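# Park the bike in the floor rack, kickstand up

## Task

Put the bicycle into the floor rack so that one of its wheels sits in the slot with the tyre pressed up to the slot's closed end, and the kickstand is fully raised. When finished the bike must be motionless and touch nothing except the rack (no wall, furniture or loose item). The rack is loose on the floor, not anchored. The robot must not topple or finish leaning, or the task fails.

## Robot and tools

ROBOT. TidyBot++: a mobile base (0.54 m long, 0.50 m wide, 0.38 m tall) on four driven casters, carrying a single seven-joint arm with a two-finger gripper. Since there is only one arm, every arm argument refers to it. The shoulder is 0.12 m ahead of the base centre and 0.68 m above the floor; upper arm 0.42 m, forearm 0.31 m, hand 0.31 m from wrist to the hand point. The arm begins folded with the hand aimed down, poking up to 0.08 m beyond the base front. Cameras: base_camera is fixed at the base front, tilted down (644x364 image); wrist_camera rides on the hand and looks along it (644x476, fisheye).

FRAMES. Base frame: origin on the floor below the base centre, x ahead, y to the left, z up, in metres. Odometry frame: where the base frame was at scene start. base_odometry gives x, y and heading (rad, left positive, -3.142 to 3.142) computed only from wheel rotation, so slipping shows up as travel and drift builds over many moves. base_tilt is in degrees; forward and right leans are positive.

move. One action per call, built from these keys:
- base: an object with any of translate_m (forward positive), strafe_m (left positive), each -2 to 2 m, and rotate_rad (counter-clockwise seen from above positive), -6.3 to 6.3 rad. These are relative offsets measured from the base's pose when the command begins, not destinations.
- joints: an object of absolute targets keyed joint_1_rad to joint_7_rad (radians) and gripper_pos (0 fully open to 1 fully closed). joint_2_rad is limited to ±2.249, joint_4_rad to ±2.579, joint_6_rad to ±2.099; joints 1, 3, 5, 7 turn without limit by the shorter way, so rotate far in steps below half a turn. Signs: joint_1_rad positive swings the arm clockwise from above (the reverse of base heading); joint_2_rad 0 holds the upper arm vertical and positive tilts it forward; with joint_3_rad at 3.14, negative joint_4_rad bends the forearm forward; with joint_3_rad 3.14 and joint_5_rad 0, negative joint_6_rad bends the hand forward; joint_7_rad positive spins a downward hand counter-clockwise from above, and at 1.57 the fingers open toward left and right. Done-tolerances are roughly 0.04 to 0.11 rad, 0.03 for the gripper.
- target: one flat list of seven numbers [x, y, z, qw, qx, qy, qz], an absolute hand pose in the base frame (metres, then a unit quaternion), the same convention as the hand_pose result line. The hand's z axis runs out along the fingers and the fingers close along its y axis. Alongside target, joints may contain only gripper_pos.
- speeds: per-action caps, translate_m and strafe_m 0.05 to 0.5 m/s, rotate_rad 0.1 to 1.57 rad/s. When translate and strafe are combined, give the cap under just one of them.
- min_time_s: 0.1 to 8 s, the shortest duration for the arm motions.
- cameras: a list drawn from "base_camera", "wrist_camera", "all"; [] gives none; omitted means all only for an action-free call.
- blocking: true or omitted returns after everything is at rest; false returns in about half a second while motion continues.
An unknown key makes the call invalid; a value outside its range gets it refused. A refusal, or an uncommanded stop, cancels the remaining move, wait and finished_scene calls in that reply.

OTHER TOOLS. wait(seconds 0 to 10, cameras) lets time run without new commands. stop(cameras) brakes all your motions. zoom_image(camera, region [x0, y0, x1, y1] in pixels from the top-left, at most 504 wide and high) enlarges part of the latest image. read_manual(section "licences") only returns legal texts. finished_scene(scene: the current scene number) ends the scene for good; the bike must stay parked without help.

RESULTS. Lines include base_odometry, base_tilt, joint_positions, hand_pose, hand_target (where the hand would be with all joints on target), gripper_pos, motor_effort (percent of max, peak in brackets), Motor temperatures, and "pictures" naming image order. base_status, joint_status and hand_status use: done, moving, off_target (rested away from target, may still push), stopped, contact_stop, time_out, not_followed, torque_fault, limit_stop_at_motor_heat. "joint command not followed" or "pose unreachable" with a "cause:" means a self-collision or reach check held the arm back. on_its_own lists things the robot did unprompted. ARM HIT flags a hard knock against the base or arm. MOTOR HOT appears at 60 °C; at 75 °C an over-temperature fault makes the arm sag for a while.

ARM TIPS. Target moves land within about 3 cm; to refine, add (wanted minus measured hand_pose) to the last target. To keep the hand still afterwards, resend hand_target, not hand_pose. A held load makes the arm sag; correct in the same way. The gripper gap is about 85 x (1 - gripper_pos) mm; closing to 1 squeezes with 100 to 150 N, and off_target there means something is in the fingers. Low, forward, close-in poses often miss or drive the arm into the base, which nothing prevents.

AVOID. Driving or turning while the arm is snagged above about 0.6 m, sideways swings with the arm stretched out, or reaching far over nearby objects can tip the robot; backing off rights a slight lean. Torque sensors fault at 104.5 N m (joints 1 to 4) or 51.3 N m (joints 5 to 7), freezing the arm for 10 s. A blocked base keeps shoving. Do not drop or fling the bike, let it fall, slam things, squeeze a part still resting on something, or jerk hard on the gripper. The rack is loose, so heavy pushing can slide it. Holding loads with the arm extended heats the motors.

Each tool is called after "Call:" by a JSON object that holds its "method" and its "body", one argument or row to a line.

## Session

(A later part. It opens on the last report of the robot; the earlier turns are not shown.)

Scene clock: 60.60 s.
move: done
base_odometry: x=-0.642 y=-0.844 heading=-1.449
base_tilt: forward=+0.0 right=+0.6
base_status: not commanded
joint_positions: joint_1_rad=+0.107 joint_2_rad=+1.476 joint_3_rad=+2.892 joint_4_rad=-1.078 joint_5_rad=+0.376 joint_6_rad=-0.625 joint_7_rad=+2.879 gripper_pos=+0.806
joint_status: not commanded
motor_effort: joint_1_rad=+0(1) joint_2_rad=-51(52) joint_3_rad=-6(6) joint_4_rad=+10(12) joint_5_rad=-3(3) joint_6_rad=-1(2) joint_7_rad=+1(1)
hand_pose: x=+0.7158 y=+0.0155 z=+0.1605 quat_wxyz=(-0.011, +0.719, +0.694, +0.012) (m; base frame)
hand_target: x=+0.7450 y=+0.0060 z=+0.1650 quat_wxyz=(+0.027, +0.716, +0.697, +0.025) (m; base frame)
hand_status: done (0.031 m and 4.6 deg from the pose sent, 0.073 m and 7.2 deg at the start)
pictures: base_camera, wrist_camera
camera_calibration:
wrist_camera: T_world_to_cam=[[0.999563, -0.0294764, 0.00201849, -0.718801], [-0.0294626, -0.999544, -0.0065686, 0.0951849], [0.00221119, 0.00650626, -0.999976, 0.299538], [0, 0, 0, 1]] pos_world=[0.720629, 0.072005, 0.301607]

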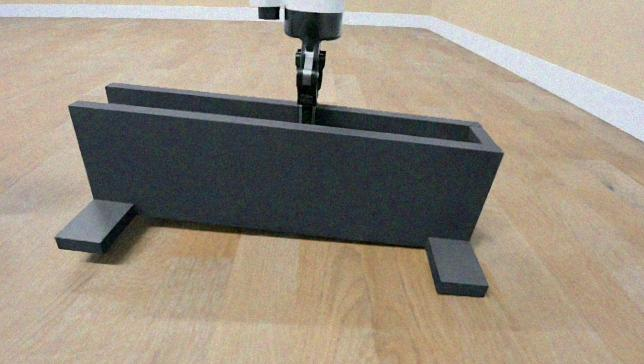

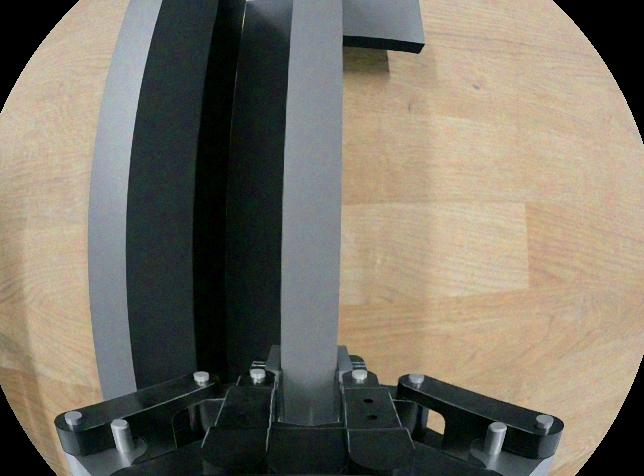

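Call:
{"method": "move", "body": {
  "target": [0.735, 0.004, 0.13, 0.027, 0.716, 0.697, 0.025],
  "min_time_s": 1.2,
  "cameras": ["base_camera"]
}}

Scene clock: 62.17 s.
move: done
base_odometry: x=-0.642 y=-0.844 heading=-1.449
base_tilt: forward=+0.0 right=+0.6
base_status: not commanded
joint_positions: joint_1_rad=+0.105 joint_2_rad=+1.499 joint_3_rad=+2.892 joint_4_rad=-1.059 joint_5_rad=+0.392 joint_6_rad=-0.607 joint_7_rad=+2.858 gripper_pos=+0.806
joint_status: not commanded
motor_effort: joint_1_rad=+2(2) joint_2_rad=-45(51) joint_3_rad=-5(6) joint_4_rad=+10(11) joint_5_rad=-2(3) joint_6_rad=+3(3) joint_7_rad=+1(2)
hand_pose: x=+0.7205 y=+0.0146 z=+0.1502 quat_wxyz=(-0.004, +0.724, +0.690, +0.016) (m; base frame)
hand_target: x=+0.7350 y=+0.0040 z=+0.1300 quat_wxyz=(+0.027, +0.716, +0.697, +0.025) (m; base frame)
hand_status: done (0.027 m and 3.9 deg from the pose sent, 0.038 m and 4.6 deg at the start)
pictures: base_camera

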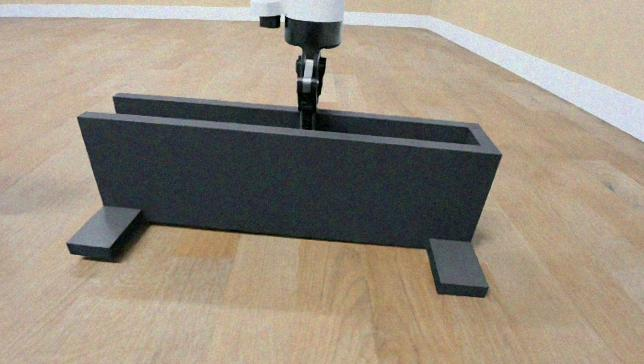

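Call:
{"method": "move", "body": {
  "target": [0.73, 0.004, 0.095, 0.02, 0.716, 0.697, 0.015],
  "min_time_s": 1.2,
  "cameras": ["base_camera"]
}}

Scene clock: 63.73 s.
move: off_target
base_odometry: x=-0.642 y=-0.844 heading=-1.449
base_tilt: forward=+0.0 right=+0.6
base_status: not commanded
joint_positions: joint_1_rad=+0.096 joint_2_rad=+1.532 joint_3_rad=+2.892 joint_4_rad=-1.004 joint_5_rad=+0.392 joint_6_rad=-0.627 joint_7_rad=+2.857 gripper_pos=+0.806
joint_status: not commanded
motor_effort: joint_1_rad=+2(2) joint_2_rad=-35(45) joint_3_rad=-3(5) joint_4_rad=+16(16) joint_5_rad=+2(2) joint_6_rad=+18(18) joint_7_rad=+2(3)
hand_pose: x=+0.7272 y=+0.0156 z=+0.1398 quat_wxyz=(-0.001, +0.725, +0.689, +0.014) (m; base frame)
hand_target: x=+0.7300 y=+0.0040 z=+0.0950 quat_wxyz=(+0.020, +0.716, +0.697, +0.015) (m; base frame)
hand_status: off_target (0.046 m and 2.8 deg from the pose sent, 0.057 m and 3.0 deg at the start)
pictures: base_camera

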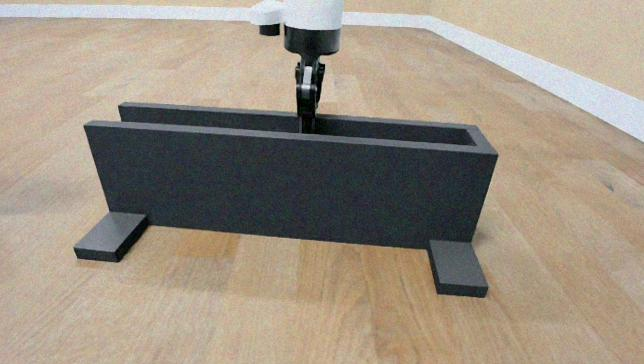

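Call:
{"method": "move", "body": {
  "target": [0.72, 0.006, 0.115, 0.015, 0.72, 0.693, 0.015],
  "min_time_s": 0.6
}}

Call:
{"method": "move", "body": {
  "joints": {"gripper_pos": 0.5},
  "cameras": ["wrist_camera"]
}}

Scene clock: 64.73 s.
move: done
base_odometry: x=-0.642 y=-0.844 heading=-1.449
base_tilt: forward=+0.0 right=+0.6
base_status: not commanded
joint_positions: joint_1_rad=+0.096 joint_2_rad=+1.530 joint_3_rad=+2.893 joint_4_rad=-1.013 joint_5_rad=+0.397 joint_6_rad=-0.618 joint_7_rad=+2.849 gripper_pos=+0.806
joint_status: not commanded
motor_effort: joint_1_rad=+0(2) joint_2_rad=-30(35) joint_3_rad=-4(5) joint_4_rad=+8(16) joint_5_rad=-1(2) joint_6_rad=+9(18) joint_7_rad=+2(2)
hand_pose: x=+0.7265 y=+0.0157 z=+0.1397 quat_wxyz=(+0.000, +0.726, +0.688, +0.015) (m; base frame)
hand_target: x=+0.7200 y=+0.0060 z=+0.1150 quat_wxyz=(+0.015, +0.720, +0.693, +0.015) (m; base frame)
hand_status: done (0.027 m and 1.9 deg from the pose sent, 0.028 m and 2.0 deg at the start)
pictures: none

Scene clock: 65.50 s.
move: done
base_odometry: x=-0.642 y=-0.844 heading=-1.449
base_tilt: forward=+0.0 right=+0.6
base_status: not commanded
joint_positions: joint_1_rad=+0.096 joint_2_rad=+1.546 joint_3_rad=+2.893 joint_4_rad=-1.015 joint_5_rad=+0.397 joint_6_rad=-0.563 joint_7_rad=+2.849 gripper_pos=+0.500
joint_status: all done
motor_effort: joint_1_rad=+0(1) joint_2_rad=-41(45) joint_3_rad=-4(5) joint_4_rad=+8(9) joint_5_rad=-1(3) joint_6_rad=+1(10) joint_7_rad=+1(2)
hand_pose: x=+0.7327 y=+0.0208 z=+0.1302 quat_wxyz=(+0.006, +0.725, +0.687, +0.033) (m; base frame)
hand_target: x=+0.7200 y=+0.0060 z=+0.1150 quat_wxyz=(+0.015, +0.720, +0.693, +0.015) (m; base frame)
hand_status: not commanded
pictures: wrist_camera
camera_calibration:
wrist_camera: T_world_to_cam=[[0.99732, -0.0487782, 0.0545283, -0.740202], [-0.0481543, -0.998759, -0.012699, 0.115192], [0.05508, 0.0100392, -0.998431, 0.230214], [0, 0, 0, 1]] pos_world=[0.731085, 0.0766317, 0.271678]

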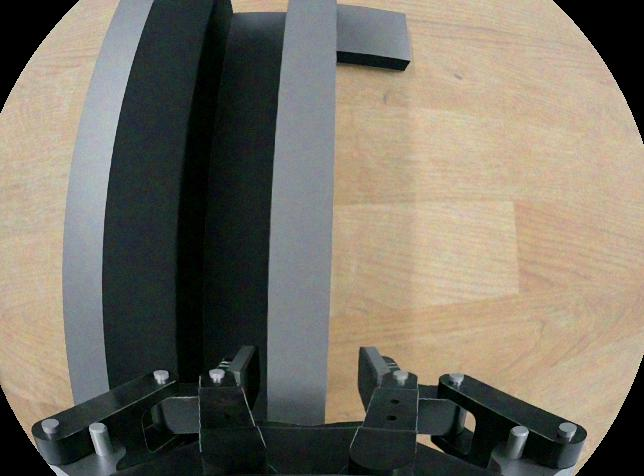

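Call:
{"method": "move", "body": {
  "target": [0.70, 0.006, 0.32, 0.0, 0.72, 0.693, 0.0],
  "min_time_s": 1.2
}}

Call:
{"method": "move", "body": {
  "base": {"translate_m": -0.04, "strafe_m": 0.45},
  "joints": {"joint_1_rad": 0.0, "joint_2_rad": -0.322, "joint_3_rad": 3.14, "joint_4_rad": -2.5, "joint_5_rad": 0.0, "joint_6_rad": -0.35, "joint_7_rad": 1.57, "gripper_pos": 0},
  "cameras": ["all"]
}}

Scene clock: 67.53 s.
move: done
base_odometry: x=-0.642 y=-0.844 heading=-1.449
base_tilt: forward=+0.0 right=+0.6
base_status: not commanded
joint_positions: joint_1_rad=+0.119 joint_2_rad=+1.173 joint_3_rad=+2.874 joint_4_rad=-1.301 joint_5_rad=+0.397 joint_6_rad=-0.699 joint_7_rad=+2.849 gripper_pos=+0.500
joint_status: not commanded
motor_effort: joint_1_rad=+0(1) joint_2_rad=-39(45) joint_3_rad=-4(5) joint_4_rad=+9(10) joint_5_rad=-1(3) joint_6_rad=+0(2) joint_7_rad=+1(1)
hand_pose: x=+0.7079 y=+0.0104 z=+0.2998 quat_wxyz=(+0.009, +0.707, +0.707, +0.006) (m; base frame)
hand_target: x=+0.7000 y=+0.0060 z=+0.3200 quat_wxyz=(+0.000, +0.720, +0.693, +0.000) (m; base frame)
hand_status: done (0.022 m and 2.5 deg from the pose sent, 0.193 m and 3.9 deg at the start)
pictures: none

Scene clock: 70.57 s.
move: done
base_odometry: x=-0.200 y=-0.750 heading=-1.449
base_tilt: forward=+0.0 right=+0.6
base_status: done
joint_positions: joint_1_rad=+0.020 joint_2_rad=-0.297 joint_3_rad=+3.122 joint_4_rad=-2.482 joint_5_rad=+0.070 joint_6_rad=-0.395 joint_7_rad=+1.616 gripper_pos=+0.000
joint_status: all done
motor_effort: joint_1_rad=+0(3) joint_2_rad=-4(42) joint_3_rad=+0(7) joint_4_rad=+15(15) joint_5_rad=-1(3) joint_6_rad=+5(6) joint_7_rad=+0(2)
hand_pose: x=+0.4184 y=-0.0078 z=+0.6395 quat_wxyz=(+0.031, +0.959, +0.049, +0.276) (m; base frame)
hand_target: x=+0.4232 y=+0.0018 z=+0.6471 quat_wxyz=(+0.000, +0.953, +0.000, +0.302) (m; base frame)
hand_status: not commanded
pictures: base_camera, wrist_camera
camera_calibration:
wrist_camera: T_world_to_cam=[[0.0815648, -0.992593, 0.0900322, -0.102836], [-0.855806, -0.116049, -0.504112, 0.737071], [0.510826, -0.0359323, -0.858933, 0.476066], [0, 0, 0, 1]] pos_world=[0.395991, 0.00056809, 0.789733]

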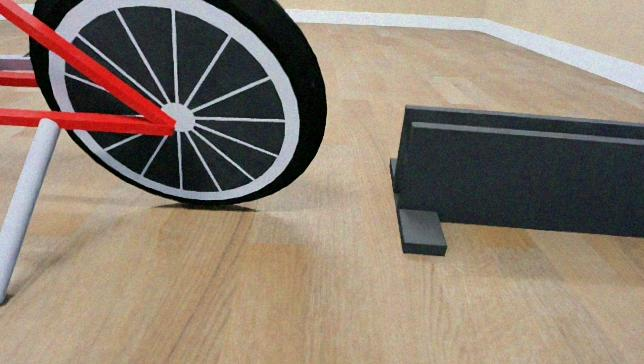

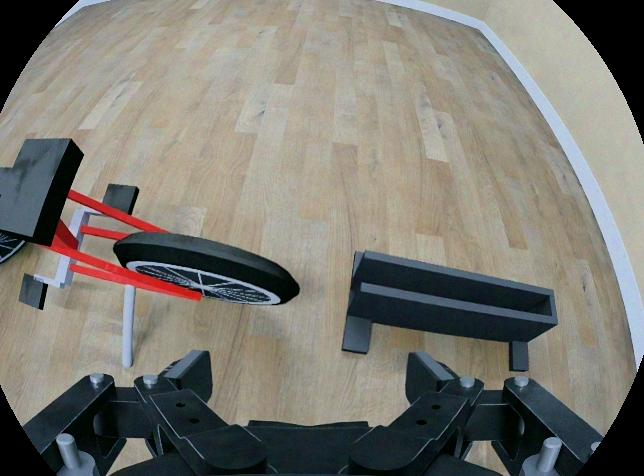

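Call:
{"method": "zoom_image", "body": {
  "camera": "wrist_camera",
  "region": [90, 210, 390, 380]
}}

Call:
{"method": "zoom_image", "body": {
  "camera": "base_camera",
  "region": [130, 80, 460, 270]
}}

Scaled by 1.680.

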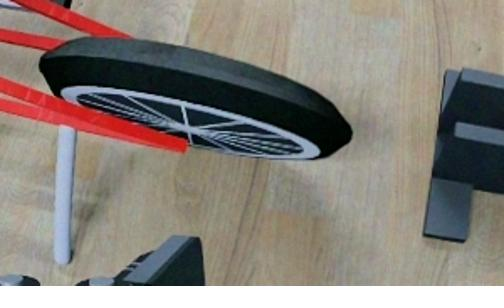

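Scaled by 1.527.

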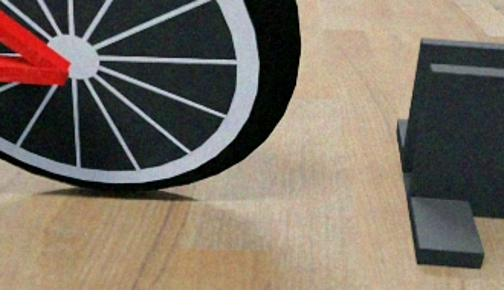

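Call:
{"method": "move", "body": {
  "base": {"translate_m": 0.04, "strafe_m": -0.45},
  "target": [0.71, 0.004, 0.32, 0.0, 0.72, 0.693, 0.0],
  "joints": {"gripper_pos": 0.5},
  "min_time_s": 3,
  "cameras": ["wrist_camera"]
}}

Scene clock: 75.57 s.
move: done
base_odometry: x=-0.642 y=-0.844 heading=-1.448
base_tilt: forward=+0.0 right=+0.6
base_status: done
joint_positions: joint_1_rad=+0.119 joint_2_rad=+1.104 joint_3_rad=+2.876 joint_4_rad=-1.288 joint_5_rad=+0.305 joint_6_rad=-0.726 joint_7_rad=+2.802 gripper_pos=+0.500
joint_status: all done
motor_effort: joint_1_rad=+0(2) joint_2_rad=-39(41) joint_3_rad=-4(5) joint_4_rad=+10(16) joint_5_rad=-1(2) joint_6_rad=+0(5) joint_7_rad=+1(1)
hand_pose: x=+0.7264 y=+0.0210 z=+0.3428 quat_wxyz=(+0.006, +0.748, +0.663, +0.034) (m; base frame)
hand_target: x=+0.7100 y=+0.0040 z=+0.3200 quat_wxyz=(+0.000, +0.720, +0.693, +0.000) (m; base frame)
hand_status: done (0.033 m and 6.1 deg from the pose sent, 0.433 m and 87.0 deg at the start)
pictures: wrist_camera
camera_calibration:
wrist_camera: T_world_to_cam=[[0.991863, -0.114622, 0.0554094, -0.740463], [-0.113871, -0.993358, -0.0165413, 0.166759], [0.0569374, 0.0100971, -0.998327, 0.441451], [0, 0, 0, 1]] pos_world=[0.728292, 0.0763205, 0.484499]

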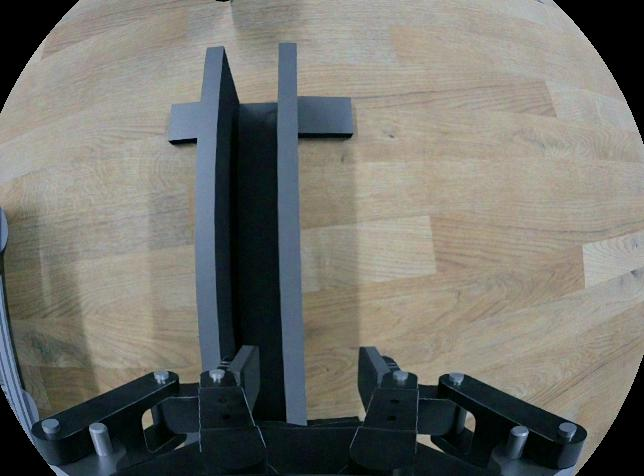

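Call:
{"method": "move", "body": {
  "target": [0.70, -0.003, 0.185, -0.006, 0.709, 0.705, -0.025],
  "min_time_s": 1.2,
  "cameras": ["wrist_camera"]
}}

Scene clock: 77.60 s.
move: done
base_odometry: x=-0.642 y=-0.844 heading=-1.448
base_tilt: forward=+0.0 right=+0.6
base_status: not commanded
joint_positions: joint_1_rad=+0.119 joint_2_rad=+1.373 joint_3_rad=+2.885 joint_4_rad=-1.139 joint_5_rad=+0.357 joint_6_rad=-0.725 joint_7_rad=+2.813 gripper_pos=+0.500
joint_status: not commanded
motor_effort: joint_1_rad=+0(1) joint_2_rad=-40(43) joint_3_rad=-4(6) joint_4_rad=+8(10) joint_5_rad=-1(3) joint_6_rad=+0(1) joint_7_rad=+1(1)
hand_pose: x=+0.7015 y=+0.0088 z=+0.2117 quat_wxyz=(-0.026, +0.745, +0.667, -0.013) (m; base frame)
hand_target: x=+0.7000 y=-0.0030 z=+0.1850 quat_wxyz=(-0.006, +0.709, +0.705, -0.025) (m; base frame)
hand_status: done (0.029 m and 6.5 deg from the pose sent, 0.162 m and 9.5 deg at the start)
pictures: wrist_camera
camera_calibration:
wrist_camera: T_world_to_cam=[[0.993103, -0.103186, -0.0556724, -0.687378], [-0.102792, -0.994654, 0.00990014, 0.136268], [-0.0563963, -0.00410919, -0.9984, 0.3917], [0, 0, 0, 1]] pos_world=[0.718735, 0.066221, 0.351456]

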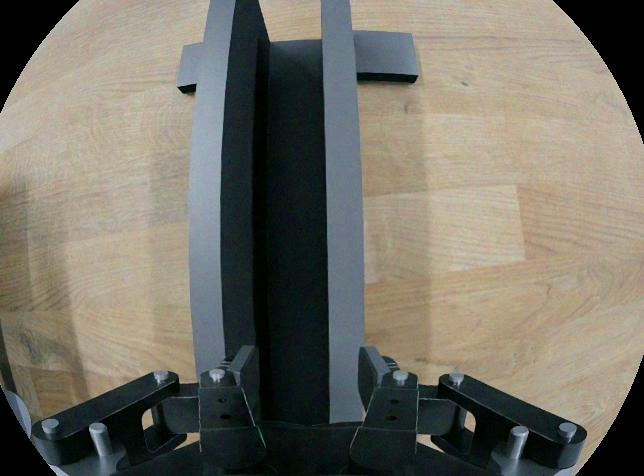

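Call:
{"method": "move", "body": {
  "target": [0.714, -0.003, 0.118, -0.0, 0.692, 0.722, -0.003],
  "min_time_s": 1.2,
  "cameras": ["wrist_camera"]
}}

Scene clock: 79.23 s.
move: done
base_odometry: x=-0.642 y=-0.844 heading=-1.448
base_tilt: forward=+0.0 right=+0.6
base_status: not commanded
joint_positions: joint_1_rad=+0.119 joint_2_rad=+1.518 joint_3_rad=+2.885 joint_4_rad=-1.004 joint_5_rad=+0.365 joint_6_rad=-0.672 joint_7_rad=+2.891 gripper_pos=+0.500
joint_status: not commanded
motor_effort: joint_1_rad=+0(1) joint_2_rad=-41(43) joint_3_rad=-4(5) joint_4_rad=+8(9) joint_5_rad=-1(2) joint_6_rad=+0(1) joint_7_rad=+0(1)
hand_pose: x=+0.7203 y=+0.0068 z=+0.1488 quat_wxyz=(-0.017, +0.728, +0.685, +0.006) (m; base frame)
hand_target: x=+0.7140 y=-0.0030 z=+0.1180 quat_wxyz=(+0.000, +0.692, +0.722, -0.003) (m; base frame)
hand_status: done (0.033 m and 6.3 deg from the pose sent, 0.095 m and 9.3 deg at the start)
pictures: wrist_camera
camera_calibration:
wrist_camera: T_world_to_cam=[[0.998401, -0.0542659, -0.0158525, -0.719751], [-0.0543928, -0.99849, -0.00768458, 0.104703], [-0.0154115, 0.00853455, -0.999845, 0.300614], [0, 0, 0, 1]] pos_world=[0.728928, 0.0629216, 0.289962]

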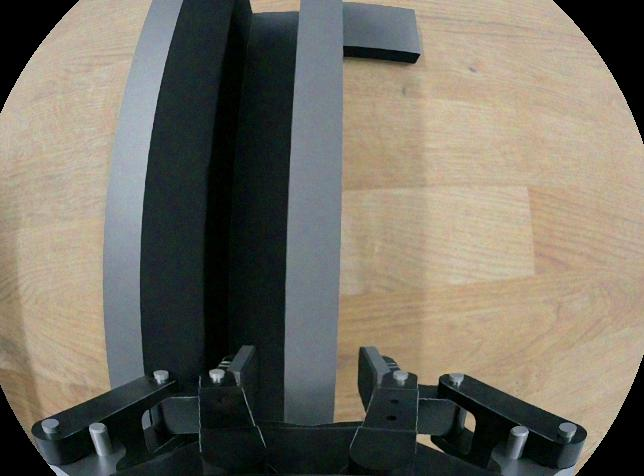

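Call:
{"method": "move", "body": {
  "joints": {"gripper_pos": 0.84}
}}

Call:
{"method": "move", "body": {
  "base": {"translate_m": -0.035, "rotate_rad": 0.02},
  "speeds": {"translate_m": 0.1, "rotate_rad": 0.1}
}}

Call:
{"method": "move", "body": {
  "joints": {"gripper_pos": 0.5},
  "cameras": ["wrist_camera"]
}}

Call:
{"method": "move", "body": {
  "target": [0.69, 0.0, 0.34, 0.0, 0.72, 0.693, 0.0],
  "min_time_s": 1.2,
  "cameras": ["wrist_camera"]
}}

Scene clock: 80.13 s.
move: done
base_odometry: x=-0.642 y=-0.844 heading=-1.448
base_tilt: forward=+0.0 right=+0.6
base_status: not commanded
joint_positions: joint_1_rad=+0.119 joint_2_rad=+1.518 joint_3_rad=+2.885 joint_4_rad=-1.004 joint_5_rad=+0.365 joint_6_rad=-0.672 joint_7_rad=+2.892 gripper_pos=+0.814
joint_status: all done
motor_effort: joint_1_rad=+0(1) joint_2_rad=-35(42) joint_3_rad=-2(4) joint_4_rad=+10(11) joint_5_rad=+0(2) joint_6_rad=+6(6) joint_7_rad=+2(2)
hand_pose: x=+0.7203 y=+0.0068 z=+0.1488 quat_wxyz=(-0.017, +0.728, +0.685, +0.006) (m; base frame)
hand_target: x=+0.7140 y=-0.0030 z=+0.1180 quat_wxyz=(+0.000, +0.692, +0.722, -0.003) (m; base frame)
hand_status: not commanded
pictures: none

Scene clock: 81.03 s.
move: done
base_odometry: x=-0.646 y=-0.810 heading=-1.428
base_tilt: forward=+0.0 right=+0.6
base_status: done
joint_positions: joint_1_rad=+0.125 joint_2_rad=+1.521 joint_3_rad=+2.893 joint_4_rad=-0.967 joint_5_rad=+0.371 joint_6_rad=-0.646 joint_7_rad=+2.892 gripper_pos=+0.814
joint_status: not commanded
motor_effort: joint_1_rad=-1(5) joint_2_rad=-34(43) joint_3_rad=-3(7) joint_4_rad=+4(9) joint_5_rad=-1(2) joint_6_rad=-1(6) joint_7_rad=+2(2)
hand_pose: x=+0.7469 y=-0.0046 z=+0.1535 quat_wxyz=(+0.007, +0.732, +0.681, +0.024) (m; base frame)
hand_target: x=+0.7140 y=-0.0030 z=+0.1180 quat_wxyz=(+0.000, +0.692, +0.722, -0.003) (m; base frame)
hand_status: not commanded
pictures: none

Scene clock: 81.77 s.
move: done
base_odometry: x=-0.646 y=-0.810 heading=-1.428
base_tilt: forward=+0.0 right=+0.6
base_status: not commanded
joint_positions: joint_1_rad=+0.125 joint_2_rad=+1.528 joint_3_rad=+2.893 joint_4_rad=-0.978 joint_5_rad=+0.374 joint_6_rad=-0.645 joint_7_rad=+2.896 gripper_pos=+0.500
joint_status: all done
motor_effort: joint_1_rad=-1(1) joint_2_rad=-41(43) joint_3_rad=-4(5) joint_4_rad=+8(9) joint_5_rad=-2(2) joint_6_rad=+0(3) joint_7_rad=+1(1)
hand_pose: x=+0.7371 y=-0.0034 z=+0.1467 quat_wxyz=(+0.001, +0.729, +0.685, +0.018) (m; base frame)
hand_target: x=+0.7140 y=-0.0030 z=+0.1180 quat_wxyz=(+0.000, +0.692, +0.722, -0.003) (m; base frame)
hand_status: not commanded
pictures: wrist_camera
camera_calibration:
wrist_camera: T_world_to_cam=[[0.998085, -0.0560665, 0.0261262, -0.743116], [-0.056085, -0.998426, -0.0000282737, 0.0954888], [0.0260866, -0.00143706, -0.999659, 0.268114], [0, 0, 0, 1]] pos_world=[0.740054, 0.0540598, 0.28744]

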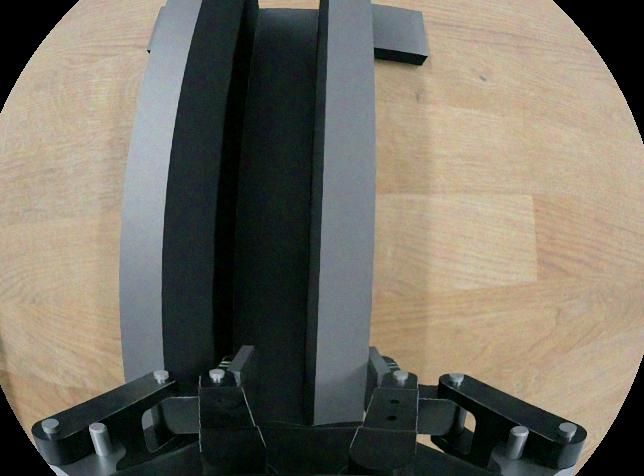

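Scene clock: 83.60 s.
Motor temperatures (°C): [38 40 34 39 38 51 44]
move: done
base_odometry: x=-0.646 y=-0.810 heading=-1.428
base_tilt: forward=+0.0 right=+0.6
base_status: not commanded
joint_positions: joint_1_rad=+0.139 joint_2_rad=+1.120 joint_3_rad=+2.865 joint_4_rad=-1.352 joint_5_rad=+0.374 joint_6_rad=-0.704 joint_7_rad=+2.876 gripper_pos=+0.500
joint_status: not commanded
motor_effort: joint_1_rad=+0(2) joint_2_rad=-38(45) joint_3_rad=-5(5) joint_4_rad=+9(9) joint_5_rad=-2(3) joint_6_rad=+0(4) joint_7_rad=+1(1)
hand_pose: x=+0.6973 y=+0.0087 z=+0.3212 quat_wxyz=(+0.002, +0.705, +0.709, +0.009) (m; base frame)
hand_target: x=+0.6900 y=+0.0000 z=+0.3400 quat_wxyz=(+0.000, +0.720, +0.693, +0.000) (m; base frame)
hand_status: done (0.022 m and 2.7 deg from the pose sent, 0.199 m and 2.5 deg at the start)
pictures: wrist_camera
camera_calibration:
wrist_camera: T_world_to_cam=[[0.9998, 0.011562, 0.0163217, -0.705839], [0.0113029, -0.99981, 0.0158782, 0.0531989], [0.0165022, -0.0156905, -0.999741, 0.450474], [0, 0, 0, 1]] pos_world=[0.697663, 0.0684179, 0.461033]

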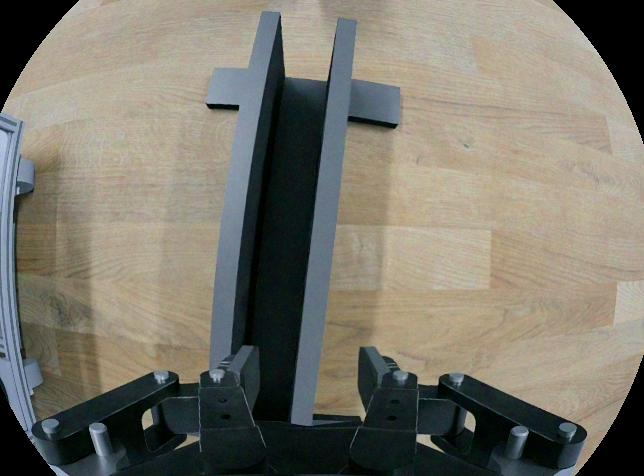

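Call:
{"method": "move", "body": {
  "base": {"translate_m": 0.06, "strafe_m": 0.45},
  "joints": {"joint_1_rad": 0.0, "joint_2_rad": -0.322, "joint_3_rad": 3.14, "joint_4_rad": -2.5, "joint_5_rad": 0.0, "joint_6_rad": -0.2, "joint_7_rad": 1.57, "gripper_pos": 0},
  "cameras": ["all"]
}}

Call:
{"method": "zoom_image", "body": {
  "camera": "base_camera",
  "region": [100, 60, 500, 280]
}}

Call:
{"method": "move", "body": {
  "base": {"translate_m": 0.0, "strafe_m": 0.6, "rotate_rad": -0.093},
  "cameras": ["all"]
}}

Call:
{"method": "zoom_image", "body": {
  "camera": "wrist_camera",
  "region": [100, 80, 560, 440]
}}

Scene clock: 87.50 s.
move: done
base_odometry: x=-0.192 y=-0.805 heading=-1.427
base_tilt: forward=+0.0 right=+0.6
base_status: done
joint_positions: joint_1_rad=+0.020 joint_2_rad=-0.297 joint_3_rad=+3.122 joint_4_rad=-2.482 joint_5_rad=+0.070 joint_6_rad=-0.246 joint_7_rad=+1.616 gripper_pos=+0.000
joint_status: all done
motor_effort: joint_1_rad=+0(3) joint_2_rad=-4(41) joint_3_rad=+0(6) joint_4_rad=+15(16) joint_5_rad=-1(3) joint_6_rad=+6(7) joint_7_rad=+1(2)
hand_pose: x=+0.4559 y=-0.0047 z=+0.6672 quat_wxyz=(+0.031, +0.936, +0.050, +0.347) (m; base frame)
hand_target: x=+0.4593 y=+0.0019 z=+0.6767 quat_wxyz=(+0.000, +0.928, +0.000, +0.373) (m; base frame)
hand_status: not commanded
pictures: base_camera, wrist_camera
camera_calibration:
wrist_camera: T_world_to_cam=[[0.0768639, -0.992381, 0.0962859, -0.107309], [-0.769974, -0.120434, -0.626607, 0.826056], [0.633429, -0.0259742, -0.773365, 0.367805], [0, 0, 0, 1]] pos_world=[0.411311, 0.00254718, 0.812392]

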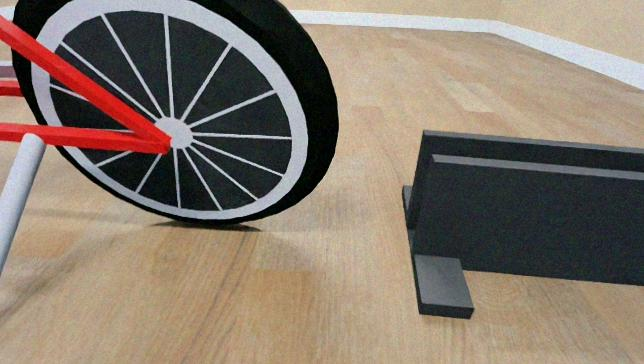

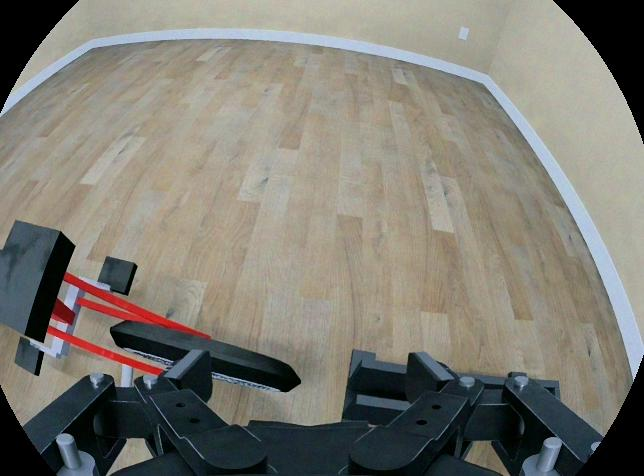

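Scaled by 1.260.

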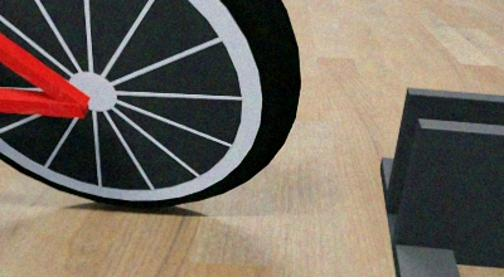

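Scene clock: 90.07 s.
move: done
base_odometry: x=+0.402 y=-0.719 heading=-1.521
base_tilt: forward=+0.0 right=+0.6
base_status: done
joint_positions: joint_1_rad=+0.017 joint_2_rad=-0.297 joint_3_rad=+3.131 joint_4_rad=-2.482 joint_5_rad=+0.068 joint_6_rad=-0.245 joint_7_rad=+1.614 gripper_pos=+0.000
joint_status: not commanded
motor_effort: joint_1_rad=+0(1) joint_2_rad=-5(5) joint_3_rad=+0(2) joint_4_rad=+15(16) joint_5_rad=-1(2) joint_6_rad=+6(6) joint_7_rad=+1(1)
hand_pose: x=+0.4563 y=-0.0062 z=+0.6675 quat_wxyz=(+0.030, +0.936, +0.046, +0.348) (m; base frame)
hand_target: x=+0.4593 y=+0.0019 z=+0.6767 quat_wxyz=(+0.000, +0.928, +0.000, +0.373) (m; base frame)
hand_status: not commanded
pictures: base_camera, wrist_camera
camera_calibration:
wrist_camera: T_world_to_cam=[[0.0697181, -0.993358, 0.0915333, -0.102475], [-0.769951, -0.111925, -0.628211, 0.827429], [0.634283, -0.0266784, -0.77264, 0.366928], [0, 0, 0, 1]] pos_world=[0.411487, 0.000604831, 0.812683]

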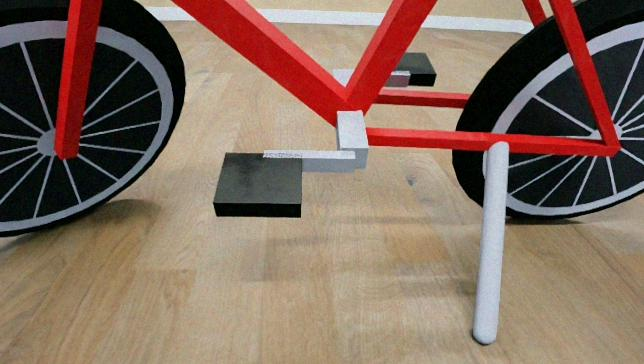

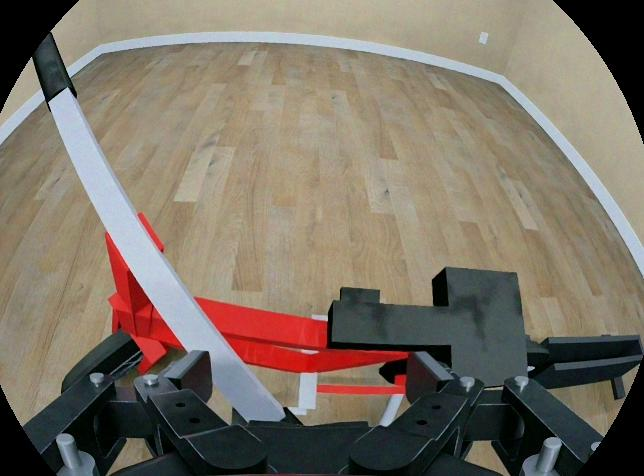

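Scaled by 1.096.

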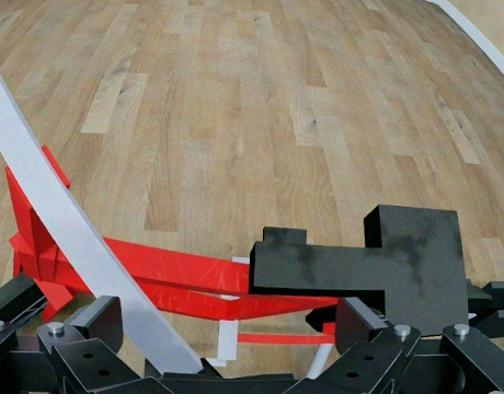

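Call:
{"method": "zoom_image", "body": {
  "camera": "wrist_camera",
  "region": [180, 240, 560, 430]
}}

Scaled by 1.326.

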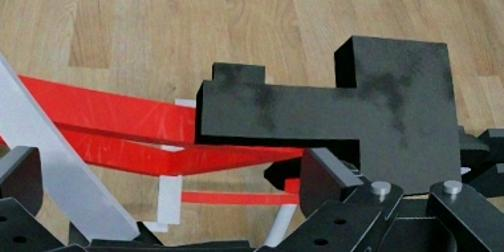

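Call:
{"method": "move", "body": {
  "base": {"translate_m": 0.0, "strafe_m": -0.09},
  "target": [0.535, 0.0, 0.625, -0.1045, 0.6993, -0.6993, 0.1045],
  "min_time_s": 2.5,
  "cameras": ["all"]
}}

Scene clock: 95.33 s.
move: done
base_odometry: x=+0.312 y=-0.723 heading=-1.521
base_tilt: forward=+0.0 right=+0.6
base_status: done
joint_positions: joint_1_rad=-0.183 joint_2_rad=+0.116 joint_3_rad=+3.361 joint_4_rad=-2.031 joint_5_rad=+0.002 joint_6_rad=-0.637 joint_7_rad=+0.117 gripper_pos=+0.000
joint_status: not commanded
motor_effort: joint_1_rad=+0(1) joint_2_rad=-17(18) joint_3_rad=+0(2) joint_4_rad=+14(16) joint_5_rad=-1(2) joint_6_rad=+3(7) joint_7_rad=+1(1)
hand_pose: x=+0.5428 y=-0.0147 z=+0.6378 quat_wxyz=(-0.107, +0.726, -0.664, +0.145) (m; base frame)
hand_target: x=+0.5350 y=+0.0000 z=+0.6250 quat_wxyz=(-0.105, +0.699, -0.699, +0.105) (m; base frame)
hand_status: done (0.021 m and 6.8 deg from the pose sent, 0.090 m and 98.1 deg at the start)
pictures: base_camera, wrist_camera
camera_calibration:
wrist_camera: T_world_to_cam=[[-0.932736, -0.10117, -0.346076, 0.722127], [-0.0905936, 0.994795, -0.0466474, 0.151036], [0.348994, -0.0121574, -0.937046, 0.548751], [0, 0, 0, 1]] pos_world=[0.495726, -0.0705212, 0.771161]

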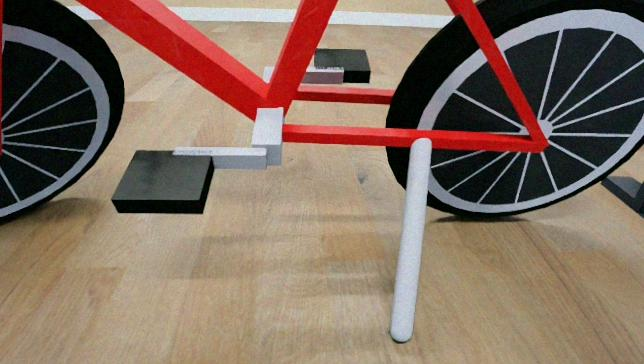

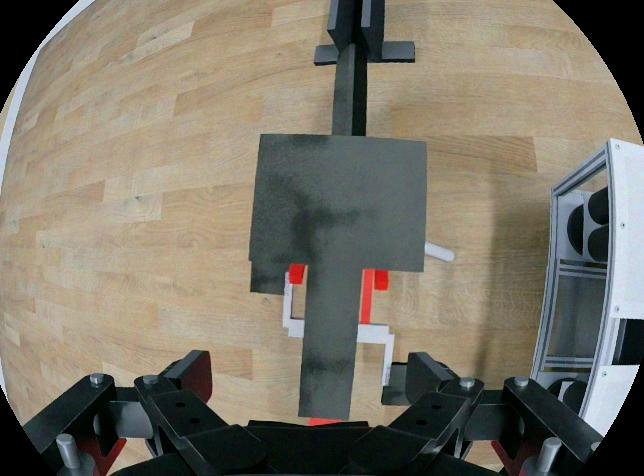

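Call:
{"method": "move", "body": {
  "target": [0.547, 0.01, 0.56, -0.065, 0.677, -0.730, 0.070],
  "min_time_s": 1.2,
  "cameras": ["wrist_camera"]
}}

Scene clock: 97.73 s.
move: done
base_odometry: x=+0.312 y=-0.723 heading=-1.521
base_tilt: forward=+0.0 right=+0.7
base_status: not commanded
joint_positions: joint_1_rad=-0.351 joint_2_rad=+0.312 joint_3_rad=+3.557 joint_4_rad=-2.011 joint_5_rad=-0.152 joint_6_rad=-0.638 joint_7_rad=+0.116 gripper_pos=+0.000
joint_status: not commanded
motor_effort: joint_1_rad=+0(1) joint_2_rad=-20(22) joint_3_rad=+1(2) joint_4_rad=+12(14) joint_5_rad=-1(2) joint_6_rad=+2(3) joint_7_rad=+0(1)
hand_pose: x=+0.5431 y=-0.0034 z=+0.5691 quat_wxyz=(-0.061, +0.692, -0.714, +0.088) (m; base frame)
hand_target: x=+0.5470 y=+0.0100 z=+0.5600 quat_wxyz=(-0.065, +0.677, -0.730, +0.070) (m; base frame)
hand_status: done (0.017 m and 3.3 deg from the pose sent, 0.082 m and 13.6 deg at the start)
pictures: wrist_camera
camera_calibration:
wrist_camera: T_world_to_cam=[[-0.977893, 0.0203666, -0.20811, 0.646165], [0.0231981, 0.999668, -0.0111743, 0.0546574], [0.207813, -0.015755, -0.978042, 0.584498], [0, 0, 0, 1]] pos_world=[0.509146, -0.0585906, 0.706748]

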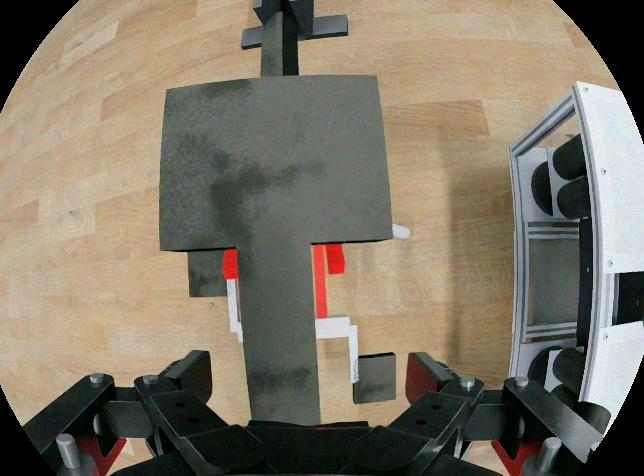

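Call:
{"method": "move", "body": {
  "target": [0.563, 0.012, 0.55, -0.0905, 0.687, -0.715, 0.094],
  "min_time_s": 0.7,
  "cameras": ["wrist_camera"]
}}

Call:
{"method": "move", "body": {
  "target": [0.582, 0.012, 0.492, -0.0905, 0.687, -0.715, 0.094],
  "min_time_s": 1.2,
  "cameras": ["all"]
}}

Scene clock: 99.33 s.
move: done
base_odometry: x=+0.312 y=-0.723 heading=-1.521
base_tilt: forward=+0.0 right=+0.6
base_status: not commanded
joint_positions: joint_1_rad=-0.370 joint_2_rad=+0.327 joint_3_rad=+3.580 joint_4_rad=-2.017 joint_5_rad=-0.237 joint_6_rad=-0.571 joint_7_rad=+0.184 gripper_pos=+0.000
joint_status: not commanded
motor_effort: joint_1_rad=+0(0) joint_2_rad=-21(21) joint_3_rad=+2(2) joint_4_rad=+12(12) joint_5_rad=-2(2) joint_6_rad=+2(3) joint_7_rad=+1(1)
hand_pose: x=+0.5613 y=+0.0052 z=+0.5673 quat_wxyz=(-0.089, +0.690, -0.711, +0.099) (m; base frame)
hand_target: x=+0.5630 y=+0.0120 z=+0.5500 quat_wxyz=(-0.090, +0.687, -0.715, +0.094) (m; base frame)
hand_status: done (0.019 m and 0.8 deg from the pose sent, 0.032 m and 3.6 deg at the start)
pictures: wrist_camera
camera_calibration:
wrist_camera: T_world_to_cam=[[-0.964589, 0.0208854, -0.262928, 0.687089], [0.018034, 0.99975, 0.0132537, 0.0346068], [0.263139, 0.00804277, -0.964725, 0.540276], [0, 0, 0, 1]] pos_world=[0.519967, -0.0532936, 0.701414]

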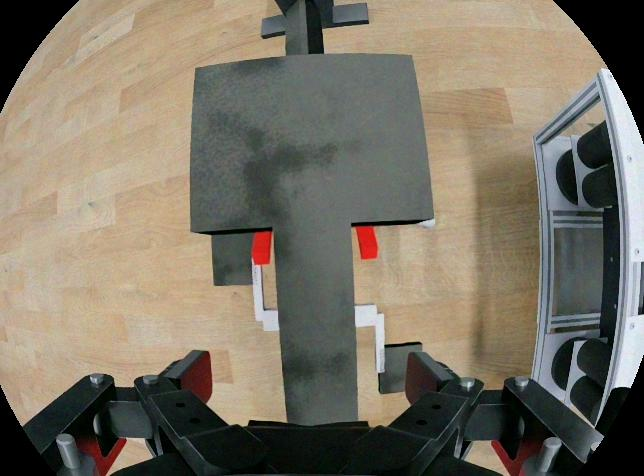

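Scene clock: 100.83 s.
move: done
base_odometry: x=+0.312 y=-0.723 heading=-1.521
base_tilt: forward=+0.0 right=+0.6
base_status: not commanded
joint_positions: joint_1_rad=-0.366 joint_2_rad=+0.484 joint_3_rad=+3.580 joint_4_rad=-2.024 joint_5_rad=-0.461 joint_6_rad=-0.445 joint_7_rad=+0.385 gripper_pos=+0.000
joint_status: not commanded
motor_effort: joint_1_rad=+0(1) joint_2_rad=-24(25) joint_3_rad=+2(3) joint_4_rad=+10(12) joint_5_rad=-2(3) joint_6_rad=+2(3) joint_7_rad=+1(1)
hand_pose: x=+0.5826 y=+0.0163 z=+0.5103 quat_wxyz=(-0.092, +0.697, -0.705, +0.095) (m; base frame)
hand_target: x=+0.5820 y=+0.0120 z=+0.4920 quat_wxyz=(-0.090, +0.687, -0.715, +0.094) (m; base frame)
hand_status: done (0.019 m and 1.7 deg from the pose sent, 0.078 m and 0.8 deg at the start)
pictures: base_camera, wrist_camera
camera_calibration:
wrist_camera: T_world_to_cam=[[-0.965318, 0.00356121, -0.261051, 0.692078], [-0.00155869, 0.999811, 0.019403, 0.0322289], [0.261071, 0.0191369, -0.96513, 0.480917], [0, 0, 0, 1]] pos_world=[0.542572, -0.0438907, 0.64419]

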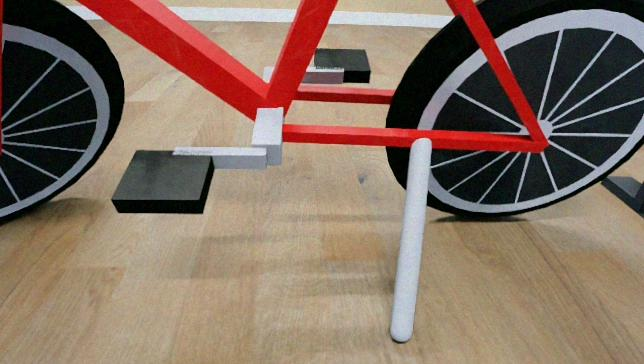

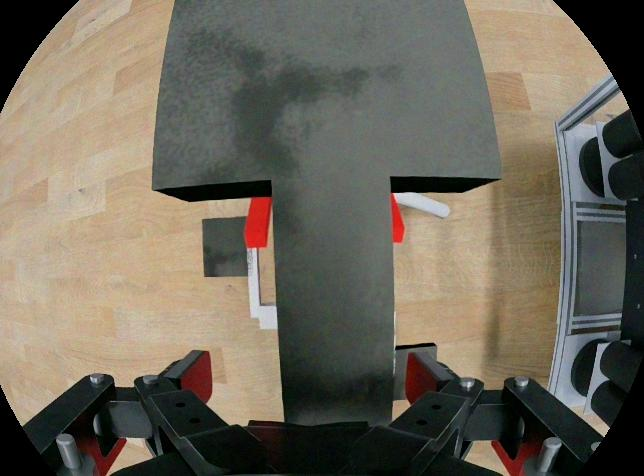

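Call:
{"method": "move", "body": {
  "target": [0.574, 0.008, 0.467, -0.0905, 0.687, -0.715, 0.094],
  "min_time_s": 0.8,
  "cameras": ["wrist_camera"]
}}

Scene clock: 102.10 s.
move: done
base_odometry: x=+0.312 y=-0.723 heading=-1.521
base_tilt: forward=+0.0 right=+0.6
base_status: not commanded
joint_positions: joint_1_rad=-0.316 joint_2_rad=+0.522 joint_3_rad=+3.531 joint_4_rad=-2.072 joint_5_rad=-0.564 joint_6_rad=-0.359 joint_7_rad=+0.497 gripper_pos=+0.000
joint_status: not commanded
motor_effort: joint_1_rad=+0(1) joint_2_rad=-24(25) joint_3_rad=+2(3) joint_4_rad=+9(10) joint_5_rad=-2(2) joint_6_rad=+2(2) joint_7_rad=+1(1)
hand_pose: x=+0.5764 y=+0.0124 z=+0.4861 quat_wxyz=(-0.095, +0.697, -0.705, +0.095) (m; base frame)
hand_target: x=+0.5740 y=+0.0080 z=+0.4670 quat_wxyz=(-0.090, +0.687, -0.715, +0.094) (m; base frame)
hand_status: done (0.020 m and 1.7 deg from the pose sent, 0.045 m and 1.7 deg at the start)
pictures: wrist_camera
camera_calibration:
wrist_camera: T_world_to_cam=[[-0.964096, 0.00527631, -0.265502, 0.681335], [-0.00131542, 0.999695, 0.0246435, 0.0339319], [0.265551, 0.0241079, -0.963795, 0.455891], [0, 0, 0, 1]] pos_world=[0.535855, -0.048507, 0.619445]

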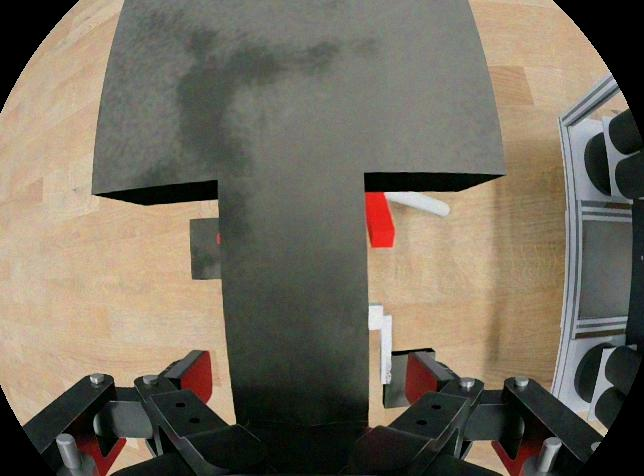

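Call:
{"method": "move", "body": {
  "joints": {"gripper_pos": 0.8},
  "cameras": ["all"]
}}

Scene clock: 103.17 s.
move: off_target
base_odometry: x=+0.312 y=-0.723 heading=-1.521
base_tilt: forward=+0.0 right=+0.6
base_status: not commanded
joint_positions: joint_1_rad=-0.314 joint_2_rad=+0.521 joint_3_rad=+3.529 joint_4_rad=-2.072 joint_5_rad=-0.566 joint_6_rad=-0.350 joint_7_rad=+0.539 gripper_pos=+0.512
joint_status: gripper_pos off_target (ended at +0.512, target +0.800)
motor_effort: joint_1_rad=+1(3) joint_2_rad=-14(24) joint_3_rad=+1(3) joint_4_rad=+7(10) joint_5_rad=-6(9) joint_6_rad=+2(3) joint_7_rad=-3(7)
hand_pose: x=+0.5789 y=+0.0112 z=+0.4870 quat_wxyz=(-0.095, +0.710, -0.690, +0.101) (m; base frame)
hand_target: x=+0.5740 y=+0.0080 z=+0.4670 quat_wxyz=(-0.090, +0.687, -0.715, +0.094) (m; base frame)
hand_status: not commanded
pictures: base_camera, wrist_camera
camera_calibration:
wrist_camera: T_world_to_cam=[[-0.961239, -0.0344656, -0.273553, 0.686653], [-0.0389947, 0.999177, 0.0111351, 0.0634837], [0.272944, 0.0213706, -0.961793, 0.450984], [0, 0, 0, 1]] pos_world=[0.53942, -0.0494034, 0.620882]

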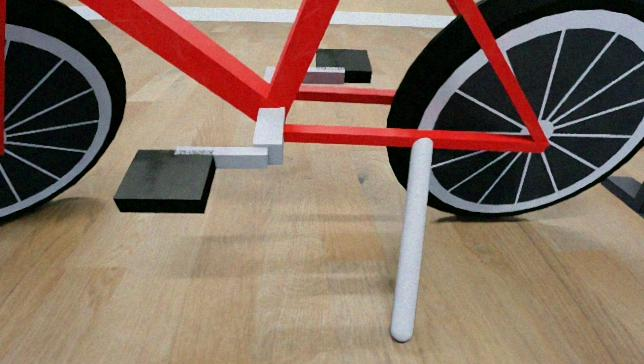

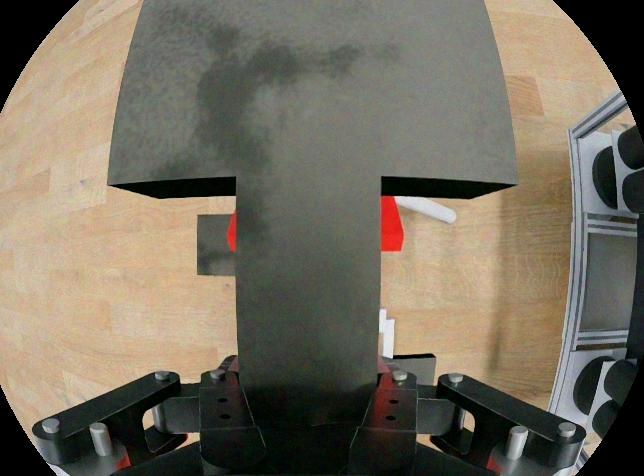

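Call:
{"method": "move", "body": {
  "target": [0.621, 0.009, 0.478, -0.0579, 0.697, -0.7125, 0.0592],
  "min_time_s": 1.2,
  "cameras": ["all"]
}}

Scene clock: 105.10 s.
move: done
base_odometry: x=+0.312 y=-0.723 heading=-1.521
base_tilt: forward=+0.0 right=+0.6
base_status: not commanded
joint_positions: joint_1_rad=-0.279 joint_2_rad=+0.595 joint_3_rad=+3.570 joint_4_rad=-1.866 joint_5_rad=-0.466 joint_6_rad=-0.561 joint_7_rad=+0.430 gripper_pos=+0.516
joint_status: not commanded
motor_effort: joint_1_rad=-3(6) joint_2_rad=-27(27) joint_3_rad=+0(4) joint_4_rad=+16(16) joint_5_rad=-10(11) joint_6_rad=+5(5) joint_7_rad=-3(5)
hand_pose: x=+0.6170 y=-0.0070 z=+0.4935 quat_wxyz=(-0.071, +0.702, -0.705, +0.075) (m; base frame)
hand_target: x=+0.6210 y=+0.0090 z=+0.4780 quat_wxyz=(-0.058, +0.697, -0.712, +0.059) (m; base frame)
hand_status: done (0.023 m and 2.6 deg from the pose sent, 0.043 m and 7.0 deg at the start)
pictures: base_camera, wrist_camera
camera_calibration:
wrist_camera: T_world_to_cam=[[-0.978799, -0.00222233, -0.204812, 0.701655], [-0.00627791, 0.999797, 0.0191538, 0.0590159], [0.204727, 0.0200335, -0.978614, 0.497469], [0, 0, 0, 1]] pos_world=[0.585304, -0.0674107, 0.629407]

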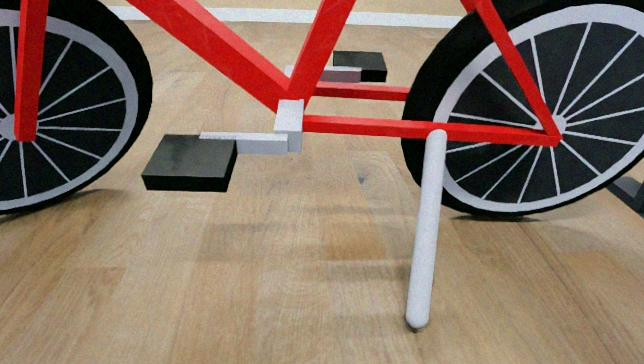

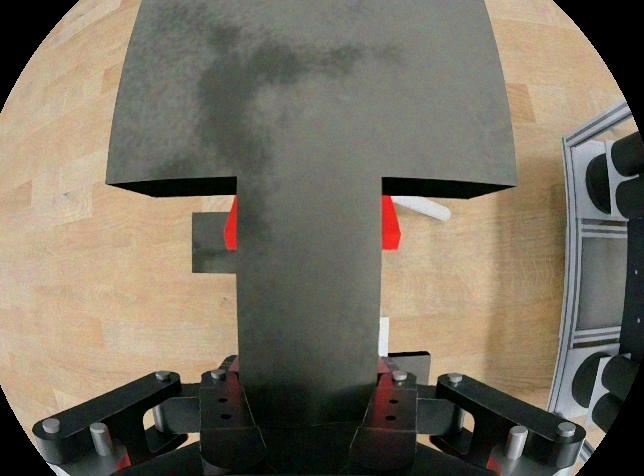

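Call:
{"method": "move", "body": {
  "target": [0.674, 0.0, 0.482, -0.0244, 0.699, -0.7144, 0.025],
  "min_time_s": 1.2
}}

Call:
{"method": "move", "body": {
  "target": [0.717, -0.002, 0.482, 0.0, 0.6993, -0.7149, 0.0],
  "min_time_s": 1.2,
  "cameras": ["all"]
}}

Scene clock: 106.73 s.
move: done
base_odometry: x=+0.312 y=-0.723 heading=-1.521
base_tilt: forward=+0.0 right=+0.6
base_status: not commanded
joint_positions: joint_1_rad=-0.221 joint_2_rad=+0.722 joint_3_rad=+3.545 joint_4_rad=-1.537 joint_5_rad=-0.386 joint_6_rad=-0.831 joint_7_rad=+0.317 gripper_pos=+0.524
joint_status: not commanded
motor_effort: joint_1_rad=-2(4) joint_2_rad=-33(33) joint_3_rad=+2(2) joint_4_rad=+15(17) joint_5_rad=-7(10) joint_6_rad=+4(8) joint_7_rad=-2(3)
hand_pose: x=+0.6792 y=-0.0059 z=+0.5027 quat_wxyz=(-0.049, +0.704, -0.707, +0.041) (m; base frame)
hand_target: x=+0.6740 y=+0.0000 z=+0.4820 quat_wxyz=(-0.024, +0.699, -0.714, +0.025) (m; base frame)
hand_status: done (0.022 m and 3.5 deg from the pose sent, 0.059 m and 7.9 deg at the start)
pictures: none

Scene clock: 108.23 s.
move: done
base_odometry: x=+0.312 y=-0.723 heading=-1.521
base_tilt: forward=+0.0 right=+0.6
base_status: not commanded
joint_positions: joint_1_rad=-0.171 joint_2_rad=+0.844 joint_3_rad=+3.506 joint_4_rad=-1.251 joint_5_rad=-0.341 joint_6_rad=-1.057 joint_7_rad=+0.240 gripper_pos=+0.526
joint_status: not commanded
motor_effort: joint_1_rad=-2(2) joint_2_rad=-38(39) joint_3_rad=+2(2) joint_4_rad=+16(16) joint_5_rad=-6(7) joint_6_rad=+5(6) joint_7_rad=-1(3)
hand_pose: x=+0.7208 y=+0.0004 z=+0.5045 quat_wxyz=(-0.025, +0.708, -0.705, +0.010) (m; base frame)
hand_target: x=+0.7170 y=-0.0020 z=+0.4820 quat_wxyz=(+0.000, +0.699, -0.715, +0.000) (m; base frame)
hand_status: done (0.023 m and 3.4 deg from the pose sent, 0.043 m and 7.4 deg at the start)
pictures: base_camera, wrist_camera
camera_calibration:
wrist_camera: T_world_to_cam=[[-0.998731, -0.00982483, -0.0493999, 0.74145], [-0.0121317, 0.998839, 0.0466169, 0.0422684], [0.0488845, 0.047157, -0.997691, 0.608836], [0, 0, 0, 1]] pos_world=[0.711259, -0.0636456, 0.642087]

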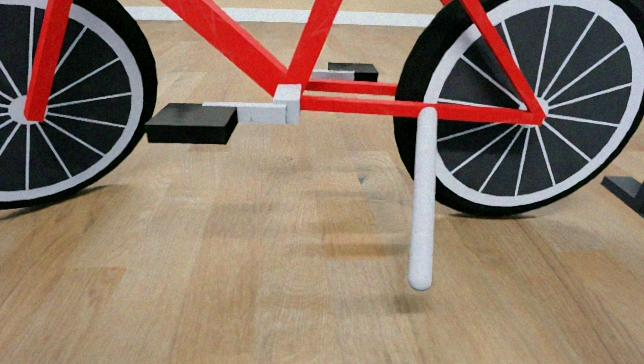

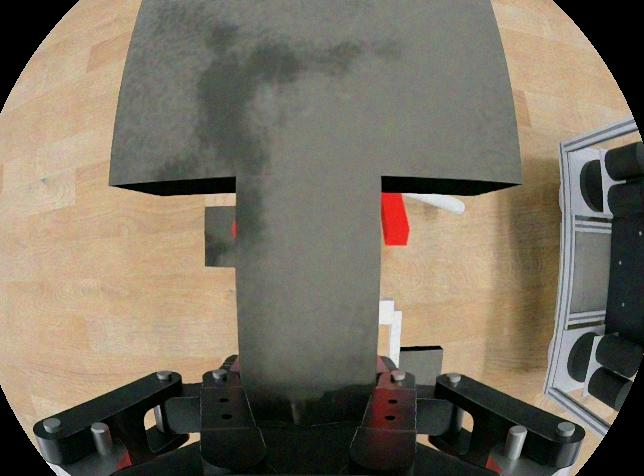

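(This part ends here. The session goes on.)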